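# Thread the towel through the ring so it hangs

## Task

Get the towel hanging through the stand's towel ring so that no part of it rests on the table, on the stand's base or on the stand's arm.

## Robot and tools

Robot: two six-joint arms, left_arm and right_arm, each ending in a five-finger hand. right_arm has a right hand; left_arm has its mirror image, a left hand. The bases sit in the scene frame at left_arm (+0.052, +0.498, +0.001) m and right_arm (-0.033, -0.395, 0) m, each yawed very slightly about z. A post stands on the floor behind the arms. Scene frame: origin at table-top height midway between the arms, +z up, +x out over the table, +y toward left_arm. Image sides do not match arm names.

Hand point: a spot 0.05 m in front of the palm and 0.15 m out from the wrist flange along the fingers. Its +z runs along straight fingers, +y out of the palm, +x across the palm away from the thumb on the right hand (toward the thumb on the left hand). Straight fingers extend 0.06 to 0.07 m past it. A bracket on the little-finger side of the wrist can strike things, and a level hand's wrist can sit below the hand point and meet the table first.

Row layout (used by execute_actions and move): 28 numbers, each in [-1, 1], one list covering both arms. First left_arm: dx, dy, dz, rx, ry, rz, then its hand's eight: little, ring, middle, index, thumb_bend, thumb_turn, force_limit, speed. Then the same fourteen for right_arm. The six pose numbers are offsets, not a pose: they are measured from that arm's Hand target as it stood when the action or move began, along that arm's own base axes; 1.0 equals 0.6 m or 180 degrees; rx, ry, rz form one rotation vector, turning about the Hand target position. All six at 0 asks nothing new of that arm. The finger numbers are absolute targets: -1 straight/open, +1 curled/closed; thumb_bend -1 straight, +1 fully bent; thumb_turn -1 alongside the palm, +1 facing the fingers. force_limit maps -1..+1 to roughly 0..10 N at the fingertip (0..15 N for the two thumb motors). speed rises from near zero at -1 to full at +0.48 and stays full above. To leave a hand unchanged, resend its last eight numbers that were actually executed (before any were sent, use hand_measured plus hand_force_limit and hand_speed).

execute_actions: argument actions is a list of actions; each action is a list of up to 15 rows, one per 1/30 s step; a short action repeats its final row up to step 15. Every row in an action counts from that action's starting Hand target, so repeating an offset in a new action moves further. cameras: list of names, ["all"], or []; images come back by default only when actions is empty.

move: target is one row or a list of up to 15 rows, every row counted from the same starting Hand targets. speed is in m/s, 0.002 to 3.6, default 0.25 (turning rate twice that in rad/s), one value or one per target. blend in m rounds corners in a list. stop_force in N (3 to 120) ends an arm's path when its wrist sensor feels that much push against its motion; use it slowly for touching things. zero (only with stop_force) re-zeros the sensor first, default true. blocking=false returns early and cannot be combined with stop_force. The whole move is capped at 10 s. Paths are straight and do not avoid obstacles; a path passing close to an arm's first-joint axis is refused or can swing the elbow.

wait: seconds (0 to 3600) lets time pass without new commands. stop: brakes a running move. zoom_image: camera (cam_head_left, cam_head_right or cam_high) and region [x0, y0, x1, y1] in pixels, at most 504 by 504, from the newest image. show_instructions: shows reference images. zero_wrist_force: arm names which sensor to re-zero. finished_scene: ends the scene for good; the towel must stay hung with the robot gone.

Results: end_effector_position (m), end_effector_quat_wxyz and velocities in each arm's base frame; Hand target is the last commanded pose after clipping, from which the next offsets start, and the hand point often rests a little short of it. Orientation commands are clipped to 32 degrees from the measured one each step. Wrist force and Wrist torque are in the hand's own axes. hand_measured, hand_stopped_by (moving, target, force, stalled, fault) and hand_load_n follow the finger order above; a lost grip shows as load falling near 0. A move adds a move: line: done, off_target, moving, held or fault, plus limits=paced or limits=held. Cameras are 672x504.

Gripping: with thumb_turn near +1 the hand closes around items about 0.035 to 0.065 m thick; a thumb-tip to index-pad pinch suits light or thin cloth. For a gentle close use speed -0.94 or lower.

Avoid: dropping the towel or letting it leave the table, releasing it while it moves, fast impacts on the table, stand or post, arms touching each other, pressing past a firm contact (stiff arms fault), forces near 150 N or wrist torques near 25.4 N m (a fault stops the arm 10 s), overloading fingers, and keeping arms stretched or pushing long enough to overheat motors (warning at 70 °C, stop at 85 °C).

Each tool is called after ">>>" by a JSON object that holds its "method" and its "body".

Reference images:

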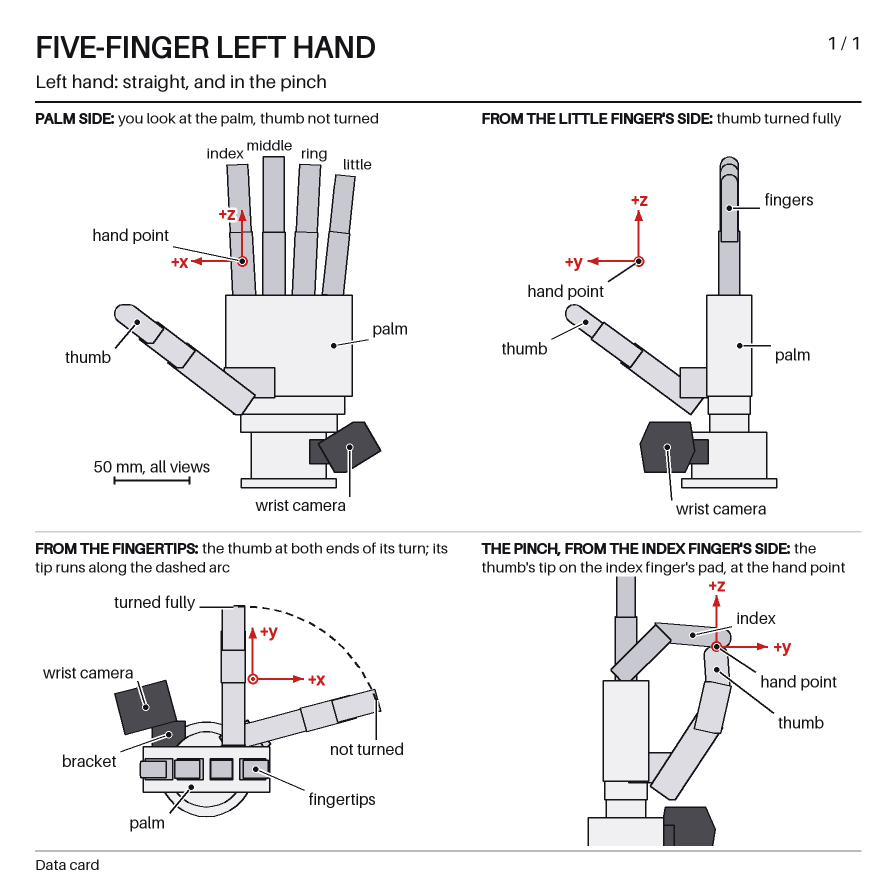

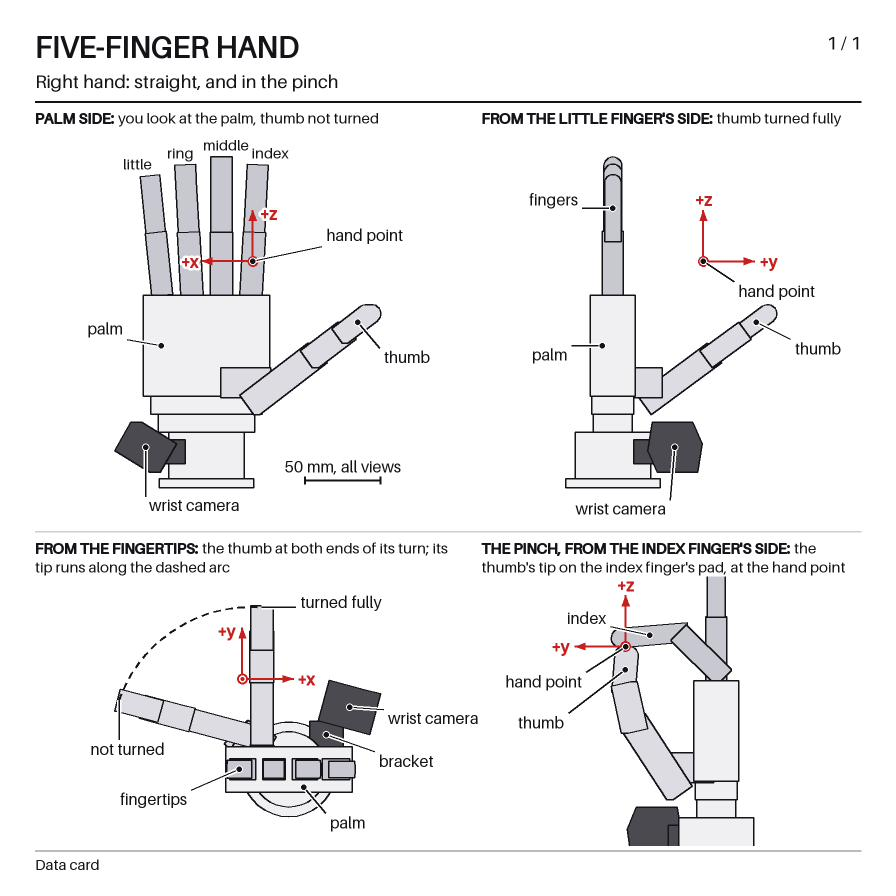

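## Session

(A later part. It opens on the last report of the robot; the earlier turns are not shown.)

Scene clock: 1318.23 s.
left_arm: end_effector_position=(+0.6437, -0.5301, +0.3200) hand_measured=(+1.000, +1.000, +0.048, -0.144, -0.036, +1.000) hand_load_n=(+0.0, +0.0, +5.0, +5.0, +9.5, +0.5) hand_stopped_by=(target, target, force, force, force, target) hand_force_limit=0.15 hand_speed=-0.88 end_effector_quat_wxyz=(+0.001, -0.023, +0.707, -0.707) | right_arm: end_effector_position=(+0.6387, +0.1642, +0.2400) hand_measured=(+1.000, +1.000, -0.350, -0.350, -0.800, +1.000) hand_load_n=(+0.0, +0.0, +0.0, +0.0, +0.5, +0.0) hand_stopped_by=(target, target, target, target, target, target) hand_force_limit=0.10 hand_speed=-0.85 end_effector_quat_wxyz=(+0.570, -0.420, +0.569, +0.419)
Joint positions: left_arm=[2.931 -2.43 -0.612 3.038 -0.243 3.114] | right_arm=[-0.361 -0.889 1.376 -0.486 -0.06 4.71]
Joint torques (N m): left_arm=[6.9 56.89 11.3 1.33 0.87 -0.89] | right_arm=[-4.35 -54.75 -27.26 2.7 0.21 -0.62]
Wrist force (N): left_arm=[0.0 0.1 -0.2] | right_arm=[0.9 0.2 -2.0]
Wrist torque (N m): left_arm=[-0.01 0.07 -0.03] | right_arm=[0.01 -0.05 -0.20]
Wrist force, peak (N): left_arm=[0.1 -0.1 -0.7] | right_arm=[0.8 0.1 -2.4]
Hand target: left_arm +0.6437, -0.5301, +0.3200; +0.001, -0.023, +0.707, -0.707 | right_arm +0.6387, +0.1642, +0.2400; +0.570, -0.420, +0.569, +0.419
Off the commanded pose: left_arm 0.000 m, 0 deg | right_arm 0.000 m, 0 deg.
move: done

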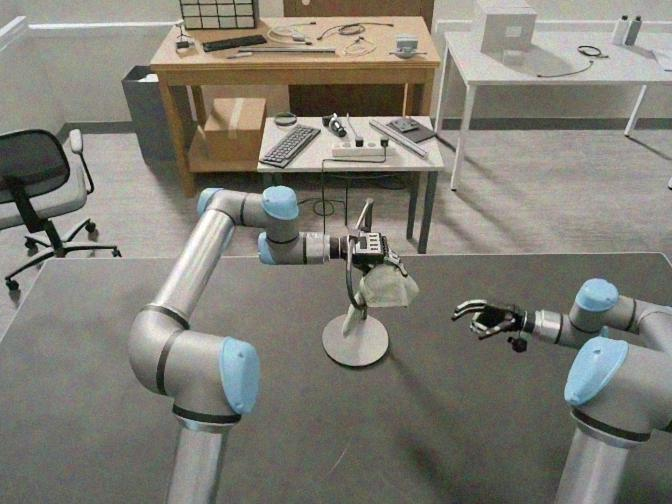

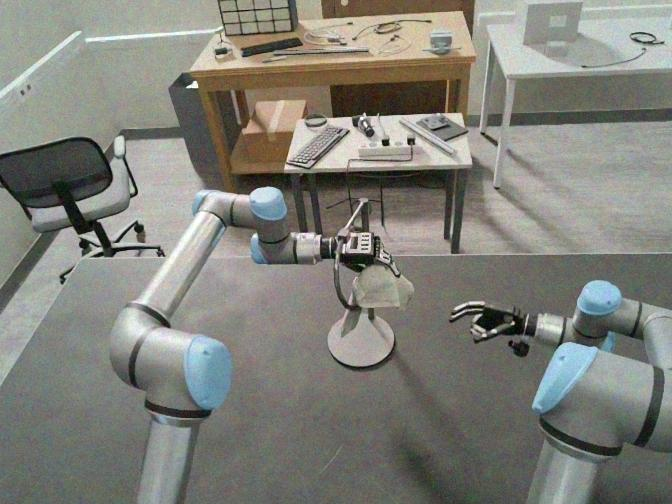

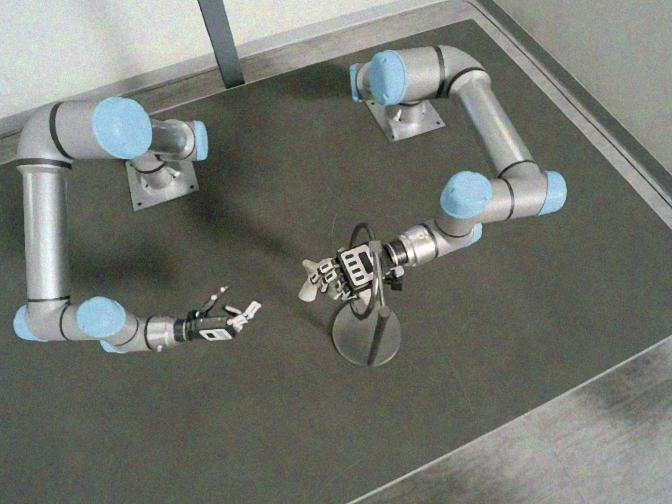

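>>> {"method": "move", "body": {"target": [0,0,0,0,0,0,1,1,0.3,0.3,0.2,1,0.15,-0.88, 0.0335,0.1073,0.0533,0,0,0,1,1,-0.5,-0.5,-0.8,1,0.1,-0.7], "speed": 0.1, "cameras": ["all"]}}

>>> {"method": "zoom_image", "body": {"camera": "cam_head_left", "region": [330, 220, 490, 360]}}

>>> {"method": "zoom_image", "body": {"camera": "cam_high", "region": [230, 210, 390, 350]}}

Scene clock: 1331.17 s.
left_arm: end_effector_position=(+0.6437, -0.5301, +0.3200) hand_measured=(+1.000, +1.000, +0.048, -0.144, -0.036, +1.000) hand_load_n=(+0.0, +0.0, +5.0, +4.5, +9.0, +0.5) hand_stopped_by=(target, target, force, force, force, target) hand_force_limit=0.15 hand_speed=-0.88 end_effector_quat_wxyz=(+0.001, -0.023, +0.707, -0.707) | right_arm: end_effector_position=(+0.6588, +0.2286, +0.2720) hand_measured=(+1.000, +1.000, -0.500, -0.500, -0.800, +1.000) hand_load_n=(+0.0, +0.0, +0.0, +0.0, +0.0, +0.0) hand_stopped_by=(target, target, target, target, target, target) hand_force_limit=0.10 hand_speed=-0.70 end_effector_quat_wxyz=(+0.570, -0.420, +0.569, +0.419) end_effector_velocity=(+0.000, +0.000, +0.000) end_effector_angular_velocity=(+0.000, -0.002, +0.001)
Joint positions: left_arm=[2.931 -2.43 -0.612 3.038 -0.243 3.114] | right_arm=[-0.253 -0.895 1.297 -0.421 0.048 4.73]
Joint velocities: left_arm=[within noise] | right_arm=[0.001 0 0.001 -0.005 0 0.003]
Joint torques (N m): left_arm=[7.03 56.35 12.05 1.47 -1.38 -0.93] | right_arm=[-4.55 -45.3 -13.59 -2.52 0.19 1.69]
Wrist force (N): left_arm=[0.1 0.2 -0.1] | right_arm=[0.4 -0.1 -1.9]
Wrist torque (N m): left_arm=[0.00 0.06 -0.04] | right_arm=[-0.03 0.03 -0.18]
Wrist force, peak (N): left_arm=[0.1 0.4 -0.4] | right_arm=[1.6 0.0 -2.8]
Hand target: left_arm +0.6437, -0.5301, +0.3200; +0.001, -0.023, +0.707, -0.707 | right_arm +0.6588, +0.2286, +0.2720; +0.570, -0.420, +0.569, +0.419
Off the commanded pose: left_arm 0.000 m, 0 deg | right_arm 0.000 m, 0 deg.
move: done

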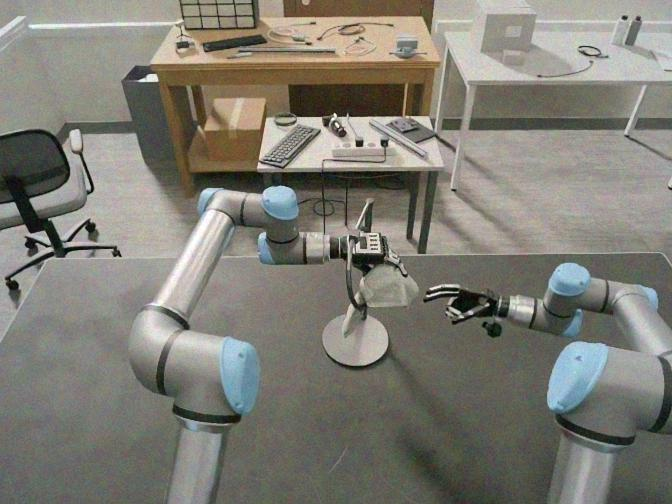

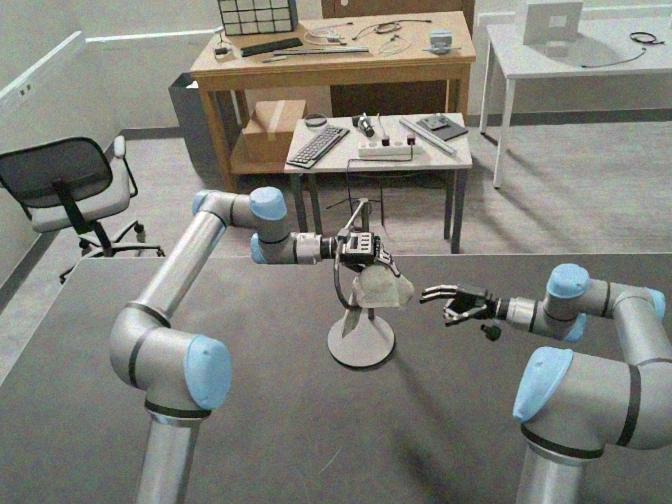

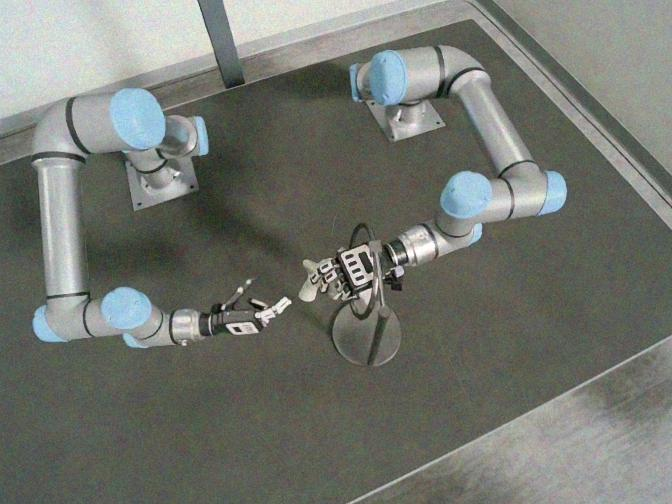

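Scaled by 3.150 from the camera's image (finer frame: 960x720).

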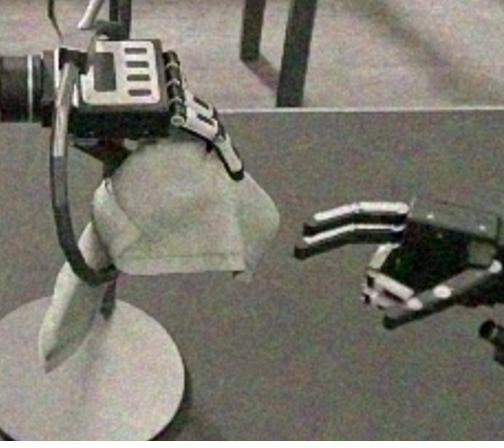

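Scaled by 3.150 from the camera's image (finer frame: 960x720).

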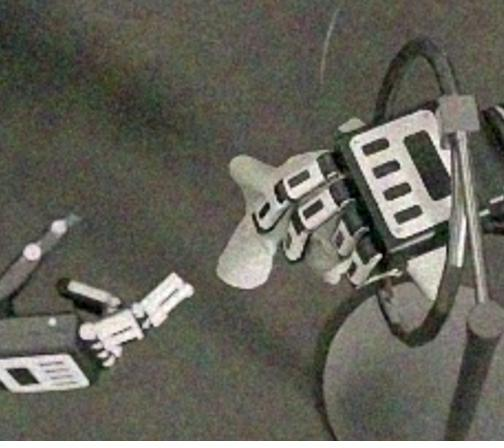

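>>> {"method": "execute_actions", "body": {"actions": [], "cameras": ["all"]}}

Scene clock: 1346.53 s.
left_arm: end_effector_position=(+0.6437, -0.5301, +0.3200) hand_measured=(+1.000, +1.000, +0.048, -0.144, -0.036, +1.000) hand_load_n=(+0.0, +0.0, +5.0, +5.0, +9.0, +0.5) hand_stopped_by=(target, target, force, force, force, target) hand_force_limit=0.15 hand_speed=-0.88 end_effector_quat_wxyz=(+0.001, -0.023, +0.707, -0.707) | right_arm: end_effector_position=(+0.6588, +0.2286, +0.2720) hand_measured=(+1.000, +1.000, -0.500, -0.500, -0.800, +1.000) hand_load_n=(+0.0, +0.0, +0.0, +0.0, -0.5, +0.0) hand_stopped_by=(target, target, target, target, target, target) hand_force_limit=0.10 hand_speed=-0.70 end_effector_quat_wxyz=(+0.570, -0.420, +0.569, +0.419)
Joint positions: left_arm=[2.931 -2.43 -0.612 3.038 -0.243 3.114] | right_arm=[-0.253 -0.895 1.297 -0.421 0.048 4.73]
Joint velocities: within noise
Joint torques (N m): left_arm=[7.38 56.61 11.92 1.51 -1.15 -1.06] | right_arm=[-5.21 -56.55 -8.33 -2.65 0.79 0.15]
Motor temperatures (°C): left_arm=[32 31 32 38 38 40] | right_arm=[31 33 28 36 39 43]
Wrist force (N): left_arm=[0.1 0.2 -0.2] | right_arm=[0.4 -0.1 -2.1]
Wrist torque (N m): left_arm=[0.00 0.06 -0.04] | right_arm=[-0.02 0.03 -0.18]
Wrist force, peak (N): left_arm=[0.3 -0.1 -0.4] | right_arm=[0.3 0.1 -2.2]
Hand target: left_arm +0.6437, -0.5301, +0.3200; +0.001, -0.023, +0.707, -0.707 | right_arm +0.6588, +0.2286, +0.2720; +0.570, -0.420, +0.569, +0.419
Off the commanded pose: left_arm 0.000 m, 0 deg | right_arm 0.000 m, 0 deg.

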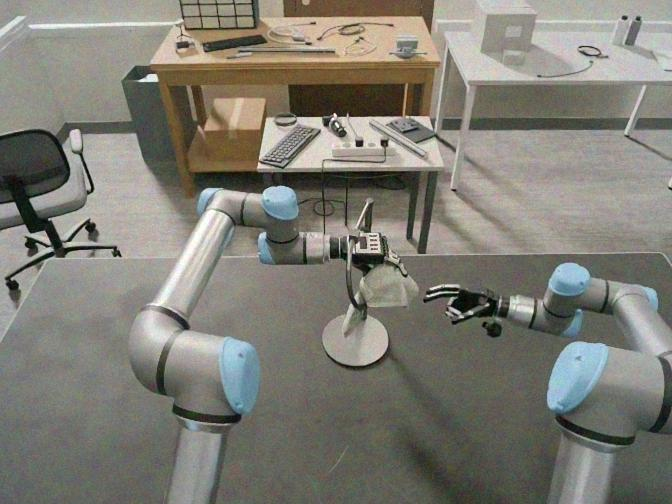

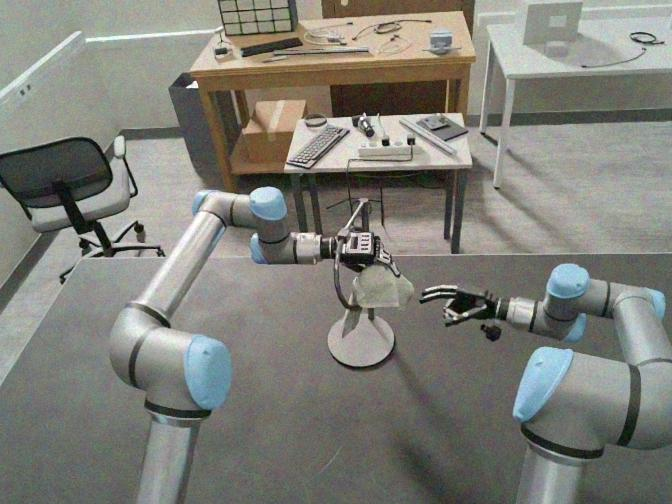

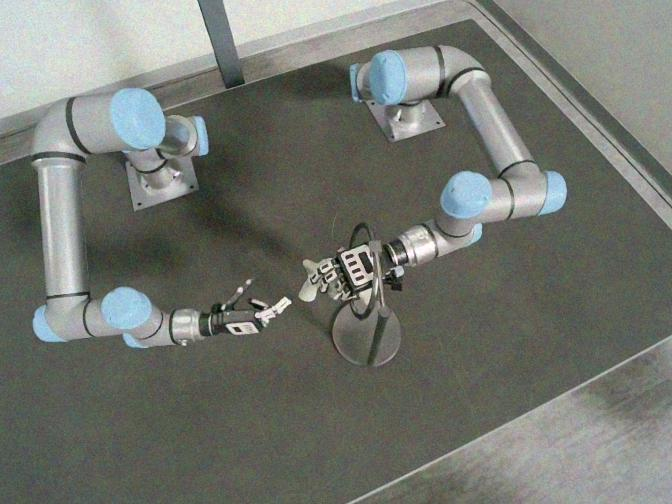

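>>> {"method": "zoom_image", "body": {"camera": "cam_head_left", "region": [310, 190, 500, 370]}}

>>> {"method": "zoom_image", "body": {"camera": "cam_high", "region": [200, 210, 420, 380]}}

Scaled by 2.653 from the camera's image (finer frame: 960x720).

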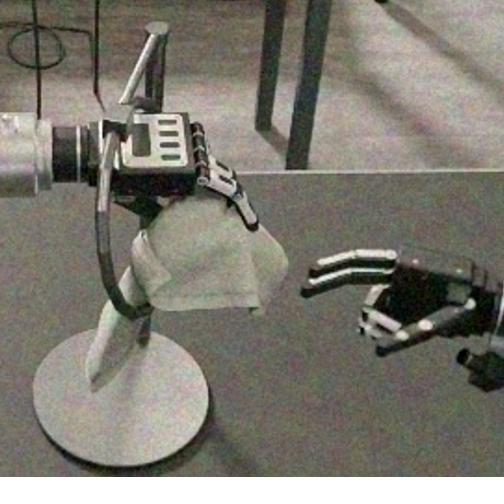

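Scaled by 2.291 from the camera's image (finer frame: 960x720).

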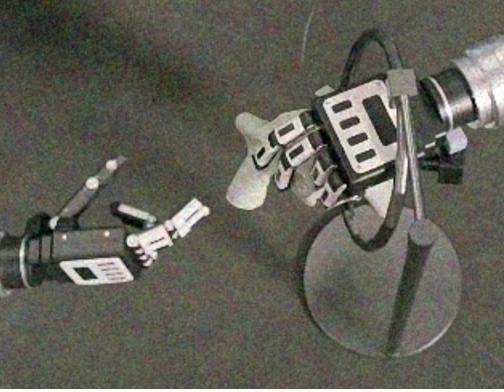

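>>> {"method": "move", "body": {"target": [[0,0,0,0,0,0,1,1,0.3,0.3,0.2,1,0.15,-0.88,0.0247,0.0796,0.0167,0,0,0,1,1,-0.5,-0.5,-0.8,1,0.1,-0.7]], "speed": 0.06, "stop_force": 5, "cameras": ["all"]}}

>>> {"method": "zoom_image", "body": {"camera": "cam_head_left", "region": [330, 200, 470, 340]}}

>>> {"method": "zoom_image", "body": {"camera": "cam_high", "region": [230, 230, 400, 360]}}

Scene clock: 1361.37 s.
left_arm: end_effector_position=(+0.6437, -0.5301, +0.3200) hand_measured=(+1.000, +1.000, +0.048, -0.144, -0.036, +1.000) hand_load_n=(+0.0, +0.0, +5.5, +5.0, +9.5, +0.5) hand_stopped_by=(target, target, force, force, force, target) hand_force_limit=0.15 hand_speed=-0.88 end_effector_quat_wxyz=(+0.001, -0.023, +0.707, -0.707) | right_arm: end_effector_position=(+0.6736, +0.2764, +0.2820) hand_measured=(+1.000, +1.000, -0.500, -0.500, -0.800, +1.000) hand_load_n=(+0.0, +0.0, +0.0, +0.0, +0.0, +0.0) hand_stopped_by=(target, target, target, target, target, target) hand_force_limit=0.10 hand_speed=-0.70 end_effector_quat_wxyz=(+0.570, -0.420, +0.569, +0.419)
Joint positions: left_arm=[2.931 -2.43 -0.612 3.038 -0.243 3.114] | right_arm=[-0.175 -0.866 1.218 -0.352 0.127 4.711]
Joint torques (N m): left_arm=[7 56.86 11.68 1.56 -0.97 -1.11] | right_arm=[-9.29 -44.52 -9.32 2.06 -1.38 0.27]
Wrist force (N): left_arm=[0.1 0.2 0.0] | right_arm=[0.9 0.1 -1.9]
Wrist torque (N m): left_arm=[-0.01 0.05 -0.03] | right_arm=[0.02 -0.10 -0.07]
Wrist force, peak (N): left_arm=[0.3 0.2 -0.4] | right_arm=[0.3 0.1 -2.7]
Hand target: left_arm +0.6437, -0.5301, +0.3200; +0.001, -0.023, +0.707, -0.707 | right_arm +0.6736, +0.2764, +0.2820; +0.570, -0.420, +0.569, +0.419
Off the commanded pose: left_arm 0.000 m, 0 deg | right_arm 0.000 m, 0 deg.
move: done

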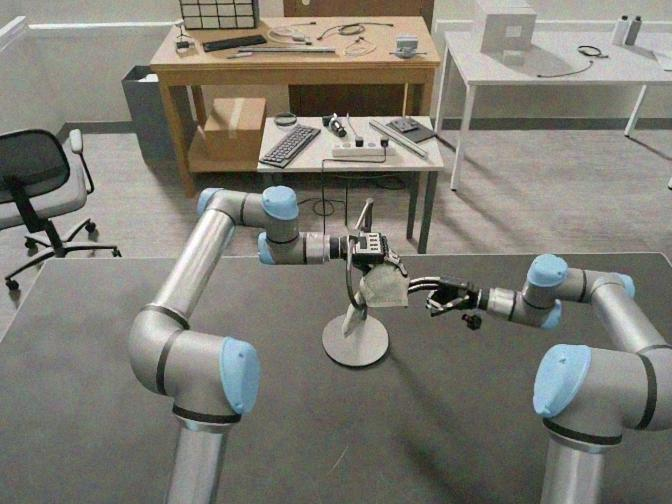

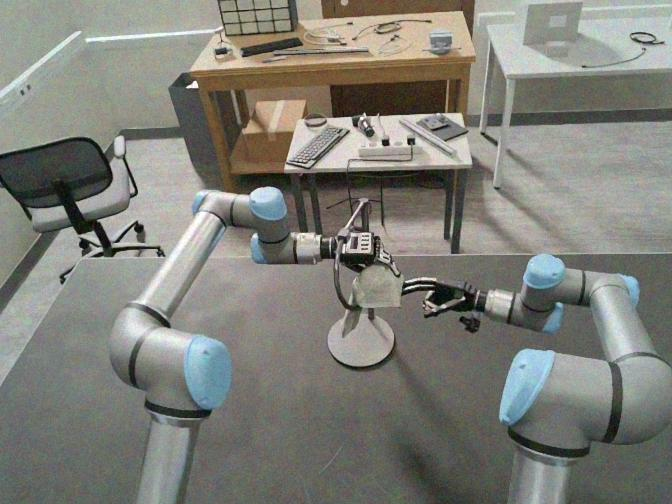

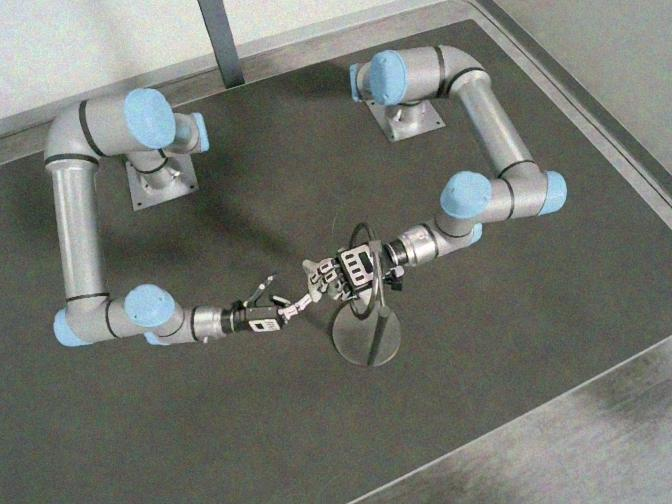

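Scaled by 3.600 from the camera's image (finer frame: 960x720).

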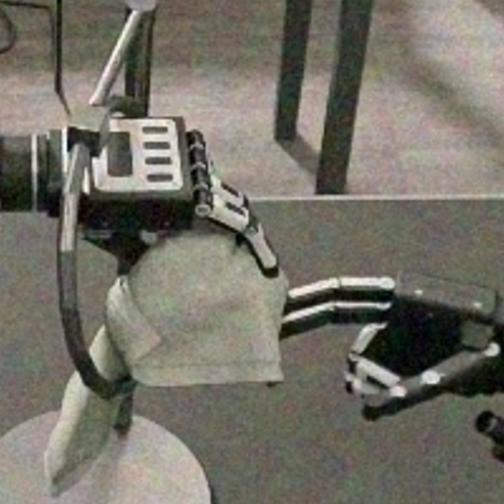

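Scaled by 2.965 from the camera's image (finer frame: 960x720).

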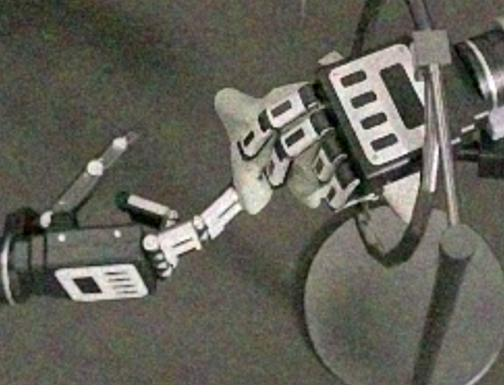

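>>> {"method": "move", "body": {"target": [[0,0,0,0,0,0,1,1,0.3,0.3,0.2,1,0.15,-0.88,0.0198,0.0637,0,0,0,0,1,1,-0.5,-0.5,-0.8,1,0.1,-0.7]], "speed": 0.04, "stop_force": 5, "cameras": ["all"]}}

>>> {"method": "zoom_image", "body": {"camera": "cam_head_left", "region": [330, 200, 470, 340]}}

>>> {"method": "zoom_image", "body": {"camera": "cam_high", "region": [230, 230, 400, 360]}}

>>> {"method": "zoom_image", "body": {"camera": "cam_head_right", "region": [320, 200, 460, 340]}}

Scene clock: 1368.17 s.
left_arm: end_effector_position=(+0.6437, -0.5301, +0.3200) hand_measured=(+1.000, +1.000, +0.048, -0.144, -0.036, +1.000) hand_load_n=(+0.0, +0.0, +4.5, +4.0, +9.0, +0.5) hand_stopped_by=(target, target, force, force, force, target) hand_force_limit=0.15 hand_speed=-0.88 end_effector_quat_wxyz=(+0.001, -0.023, +0.707, -0.707) | right_arm: end_effector_position=(+0.6854, +0.3146, +0.2820) hand_measured=(+1.000, +1.000, -0.500, -0.500, -0.800, +1.000) hand_load_n=(+0.0, +0.0, +0.0, -1.5, -0.5, +0.0) hand_stopped_by=(target, target, target, target, target, target) hand_force_limit=0.10 hand_speed=-0.70 end_effector_quat_wxyz=(+0.570, -0.420, +0.569, +0.419)
Joint positions: left_arm=[2.931 -2.43 -0.612 3.038 -0.243 3.114] | right_arm=[-0.114 -0.832 1.158 -0.326 0.188 4.711]
Joint torques (N m): left_arm=[2 56.47 11.39 1.31 -1.22 -1.11] | right_arm=[-7.26 -60.38 -8.91 -2.52 -1.43 0.48]
Wrist force (N): left_arm=[-0.8 -0.3 -2.0] | right_arm=[1.0 0.1 -4.0]
Wrist torque (N m): left_arm=[-0.05 0.08 -0.03] | right_arm=[0.05 0.00 -0.04]
Wrist force, peak (N): left_arm=[-0.8 -0.3 -2.2] | right_arm=[1.1 0.2 -4.3]
Hand target: left_arm +0.6437, -0.5301, +0.3200; +0.001, -0.023, +0.707, -0.707 | right_arm +0.6855, +0.3146, +0.2820; +0.570, -0.420, +0.569, +0.419
Off the commanded pose: left_arm 0.000 m, 0 deg | right_arm 0.000 m, 0 deg.
move: done

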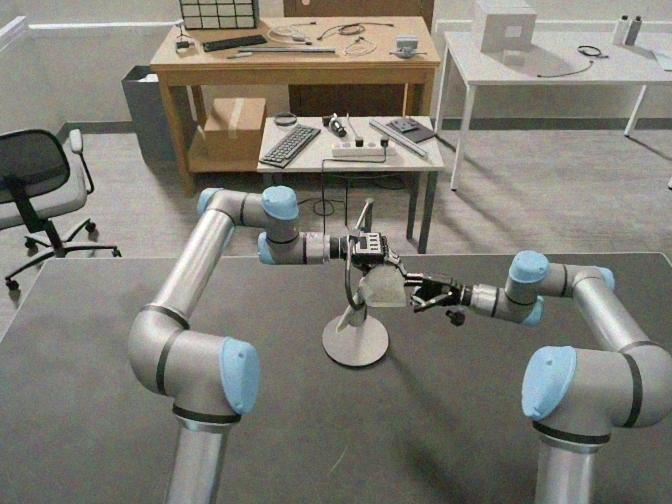

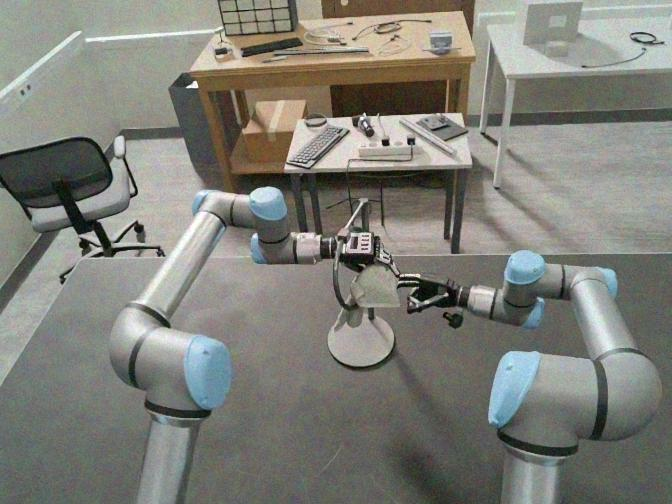

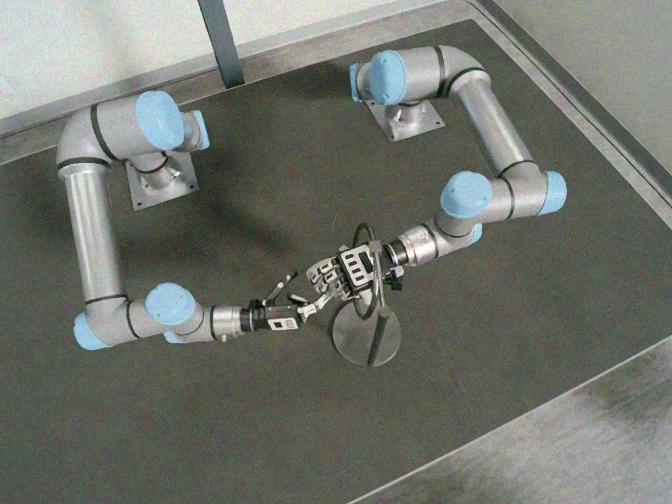

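Scaled by 3.600 from the camera's image (finer frame: 960x720).

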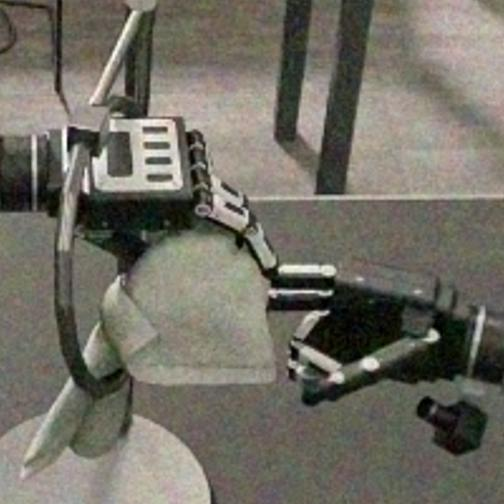

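Scaled by 2.965 from the camera's image (finer frame: 960x720).

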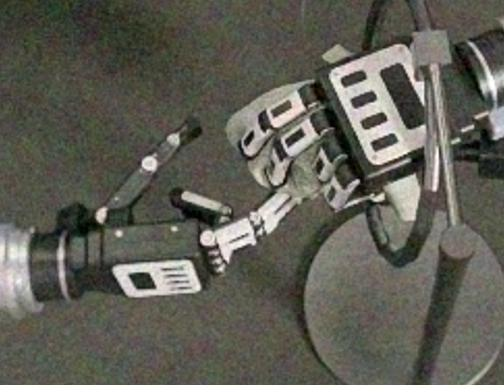

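Scaled by 3.600 from the camera's image (finer frame: 960x720).

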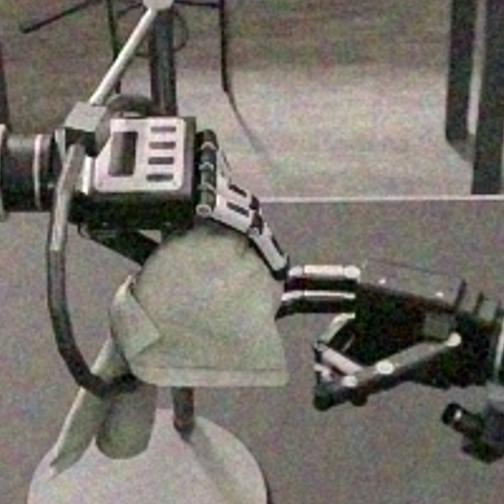

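>>> {"method": "move", "body": {"target": [[0,0,0,0,0,0,1,1,0.3,0.3,0.2,1,0.15,-0.88,0,0,0.0083,0,0,0,1,1,-0.2,-0.2,-0.4,1,-0.2,-0.82],[0,0,0,0,0,0,1,1,0.3,0.3,0.2,1,0.15,-0.88,0,0,0.0083,0,0,0,1,1,0.1,0.1,-0.2,1,-0.2,-0.82]], "speed": 0.03, "cameras": ["all"]}}

>>> {"method": "zoom_image", "body": {"camera": "cam_head_left", "region": [330, 200, 470, 340]}}

>>> {"method": "zoom_image", "body": {"camera": "cam_high", "region": [230, 230, 400, 360]}}

>>> {"method": "zoom_image", "body": {"camera": "cam_head_right", "region": [320, 200, 460, 340]}}

Scene clock: 1386.17 s.
left_arm: end_effector_position=(+0.6437, -0.5301, +0.3200) hand_measured=(+1.000, +1.000, +0.048, -0.144, -0.036, +1.000) hand_load_n=(+0.0, +0.0, +5.5, +4.5, +9.0, +0.5) hand_stopped_by=(target, target, force, force, force, target) hand_force_limit=0.15 hand_speed=-0.88 end_effector_quat_wxyz=(+0.001, -0.023, +0.707, -0.707) | right_arm: end_effector_position=(+0.6855, +0.3146, +0.2870) hand_measured=(+1.000, +1.000, +0.100, +0.100, -0.200, +1.000) hand_load_n=(+0.0, +0.0, +0.0, +0.5, +0.0, +0.0) hand_stopped_by=(target, target, target, target, target, target) hand_force_limit=-0.20 hand_speed=-0.82 end_effector_quat_wxyz=(+0.570, -0.420, +0.569, +0.419)
Joint positions: left_arm=[2.931 -2.43 -0.612 3.038 -0.243 3.114] | right_arm=[-0.114 -0.836 1.151 -0.316 0.188 4.711]
Joint torques (N m): left_arm=[-3.91 49.91 12.05 1.4 -1.04 -0.96] | right_arm=[-5.76 -37.58 -9.85 -2.77 -0.38 0.16]
Wrist force (N): left_arm=[0.4 0.0 0.0] | right_arm=[0.3 -0.1 -1.9]
Wrist torque (N m): left_arm=[-0.03 0.05 -0.02] | right_arm=[-0.02 0.09 -0.07]
Wrist force, peak (N): left_arm=[1.2 -3.6 -2.1] | right_arm=[3.6 -1.7 -3.5]
Hand target: left_arm +0.6437, -0.5301, +0.3200; +0.001, -0.023, +0.707, -0.707 | right_arm +0.6855, +0.3146, +0.2870; +0.570, -0.420, +0.569, +0.419
Off the commanded pose: left_arm 0.000 m, 0 deg | right_arm 0.000 m, 0 deg.
move: done

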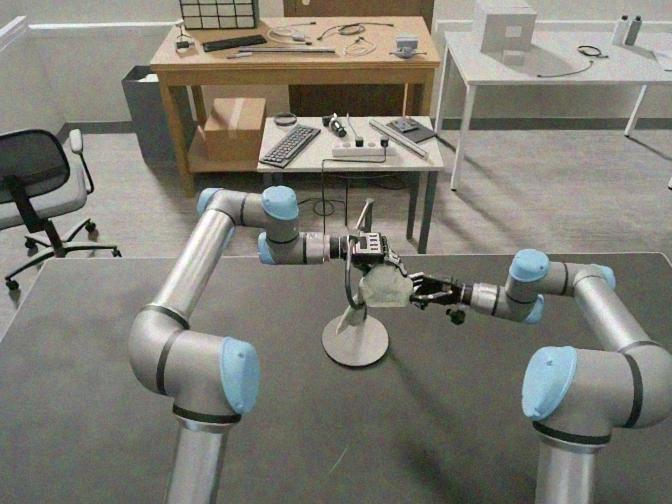

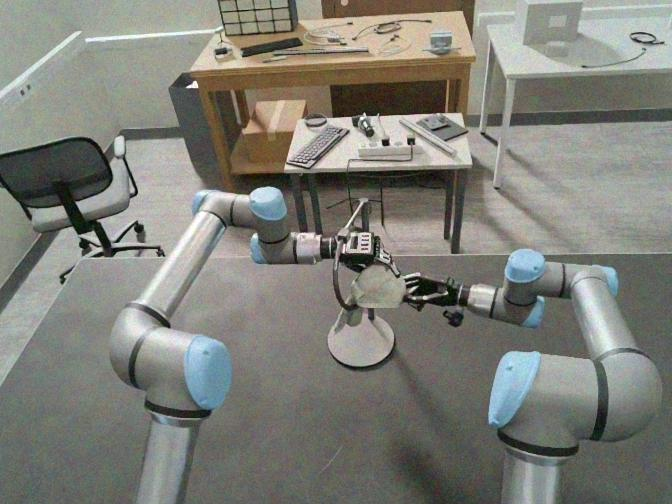

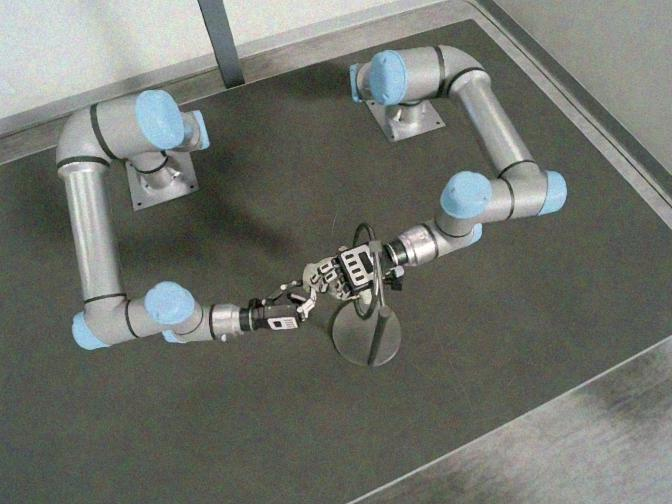

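Scaled by 3.600 from the camera's image (finer frame: 960x720).

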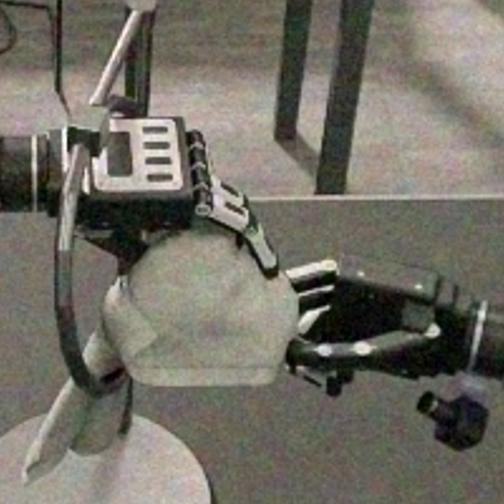

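Scaled by 2.965 from the camera's image (finer frame: 960x720).

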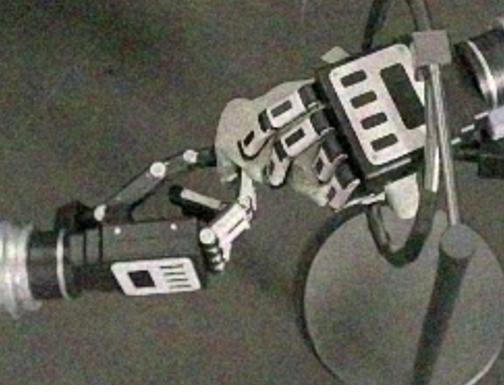

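Scaled by 3.600 from the camera's image (finer frame: 960x720).

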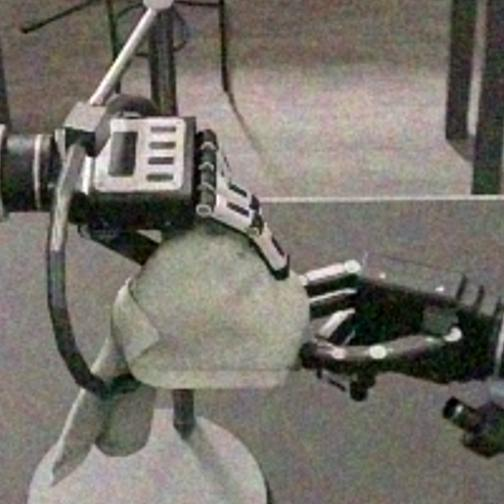

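>>> {"method": "move", "body": {"target": [[0,0,0,0,0,0,1,1,0.3,0.3,0.2,1,0.15,-0.88,0.0059,0.0191,-0.0083,0,0,0,1,1,0.1,0.1,-0.2,1,-0.2,-0.82],[0,0,0,0,0,0,1,1,0.3,0.3,0.2,1,0.15,-0.88,0.0059,0.0191,-0.0083,0,0,0,1,1,0.2,0.2,0,1,-0.2,-0.85],[0,0,0,0,0,0,1,1,0.3,0.3,0.2,1,0.15,-0.88,0.0059,0.0191,-0.0083,0,0,0,1,1,0.32,0.32,0.2,1,0.1,-0.88]], "speed": 0.03, "cameras": ["all"]}}

>>> {"method": "zoom_image", "body": {"camera": "cam_head_left", "region": [330, 200, 470, 340]}}

>>> {"method": "zoom_image", "body": {"camera": "cam_high", "region": [230, 230, 400, 360]}}

>>> {"method": "zoom_image", "body": {"camera": "cam_head_right", "region": [320, 200, 460, 340]}}

Scene clock: 1397.67 s.
left_arm: end_effector_position=(+0.6437, -0.5301, +0.3200) hand_measured=(+1.000, +1.000, +0.048, -0.144, -0.036, +1.000) hand_load_n=(+0.0, +0.0, +5.5, +4.0, +9.0, +0.5) hand_stopped_by=(target, target, force, force, force, target) hand_force_limit=0.15 hand_speed=-0.88 end_effector_quat_wxyz=(+0.001, -0.023, +0.707, -0.707) | right_arm: end_effector_position=(+0.6890, +0.3261, +0.2820) hand_measured=(+1.000, +1.000, +0.162, +0.190, -0.144, +1.000) hand_load_n=(+0.0, +0.0, +7.0, +6.0, +8.5, -0.5) hand_stopped_by=(target, target, force, force, force, target) hand_force_limit=0.10 hand_speed=-0.88 end_effector_quat_wxyz=(+0.570, -0.420, +0.569, +0.419)
Joint positions: left_arm=[2.931 -2.43 -0.612 3.038 -0.243 3.114] | right_arm=[-0.096 -0.82 1.137 -0.317 0.205 4.711]
Joint torques (N m): left_arm=[-3.26 45.85 11.38 1.42 -0.98 -0.65] | right_arm=[-9.71 -59.57 -9.44 2.39 -1.29 -1.03]
Wrist force (N): left_arm=[0.3 0.3 -0.2] | right_arm=[-0.3 -0.2 -2.0]
Wrist torque (N m): left_arm=[0.00 0.06 -0.04] | right_arm=[-0.06 0.17 -0.09]
Wrist force, peak (N): left_arm=[0.2 0.2 -0.6] | right_arm=[0.2 0.3 -2.3]
Hand target: left_arm +0.6437, -0.5301, +0.3200; +0.001, -0.023, +0.707, -0.707 | right_arm +0.6890, +0.3261, +0.2820; +0.570, -0.420, +0.569, +0.419
Off the commanded pose: left_arm 0.000 m, 0 deg | right_arm 0.000 m, 0 deg.
move: done

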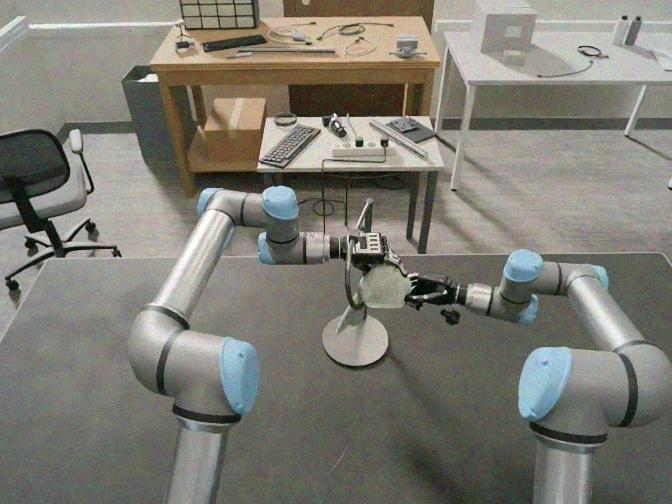

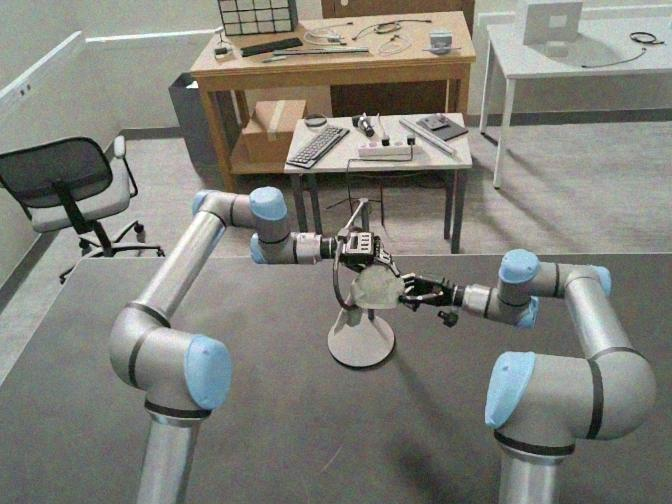

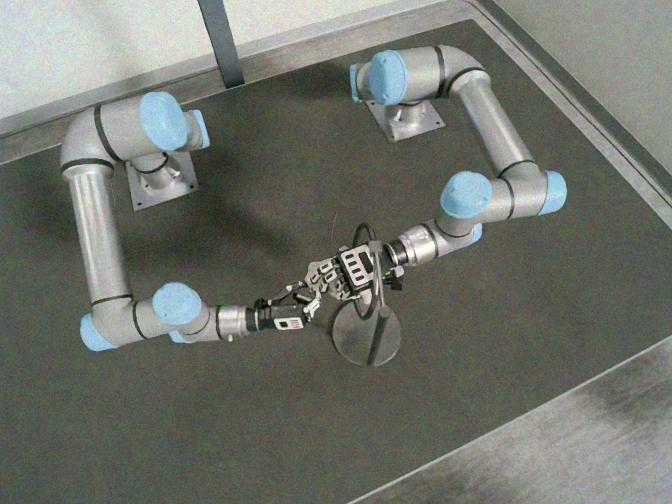

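Scaled by 3.600 from the camera's image (finer frame: 960x720).

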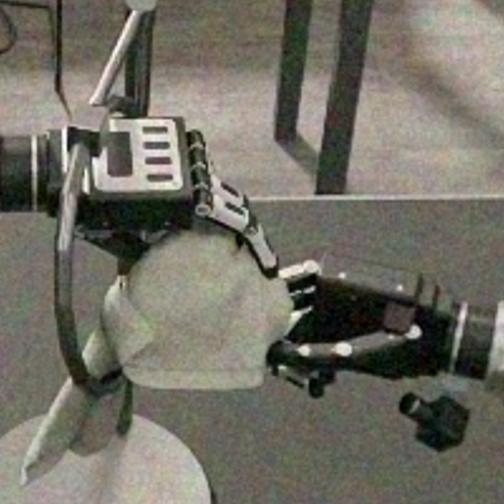

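Scaled by 2.965 from the camera's image (finer frame: 960x720).

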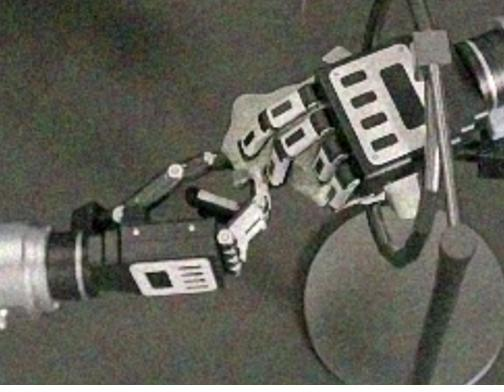

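Scaled by 3.600 from the camera's image (finer frame: 960x720).

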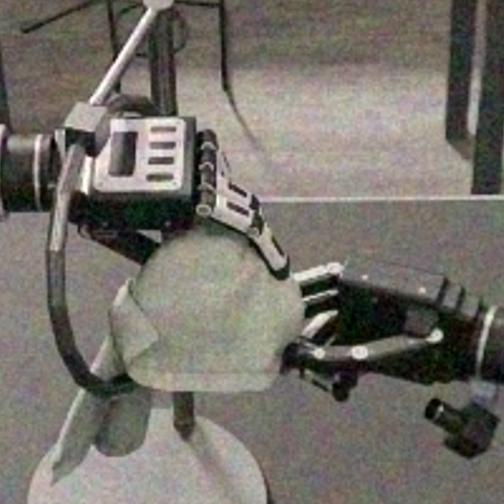

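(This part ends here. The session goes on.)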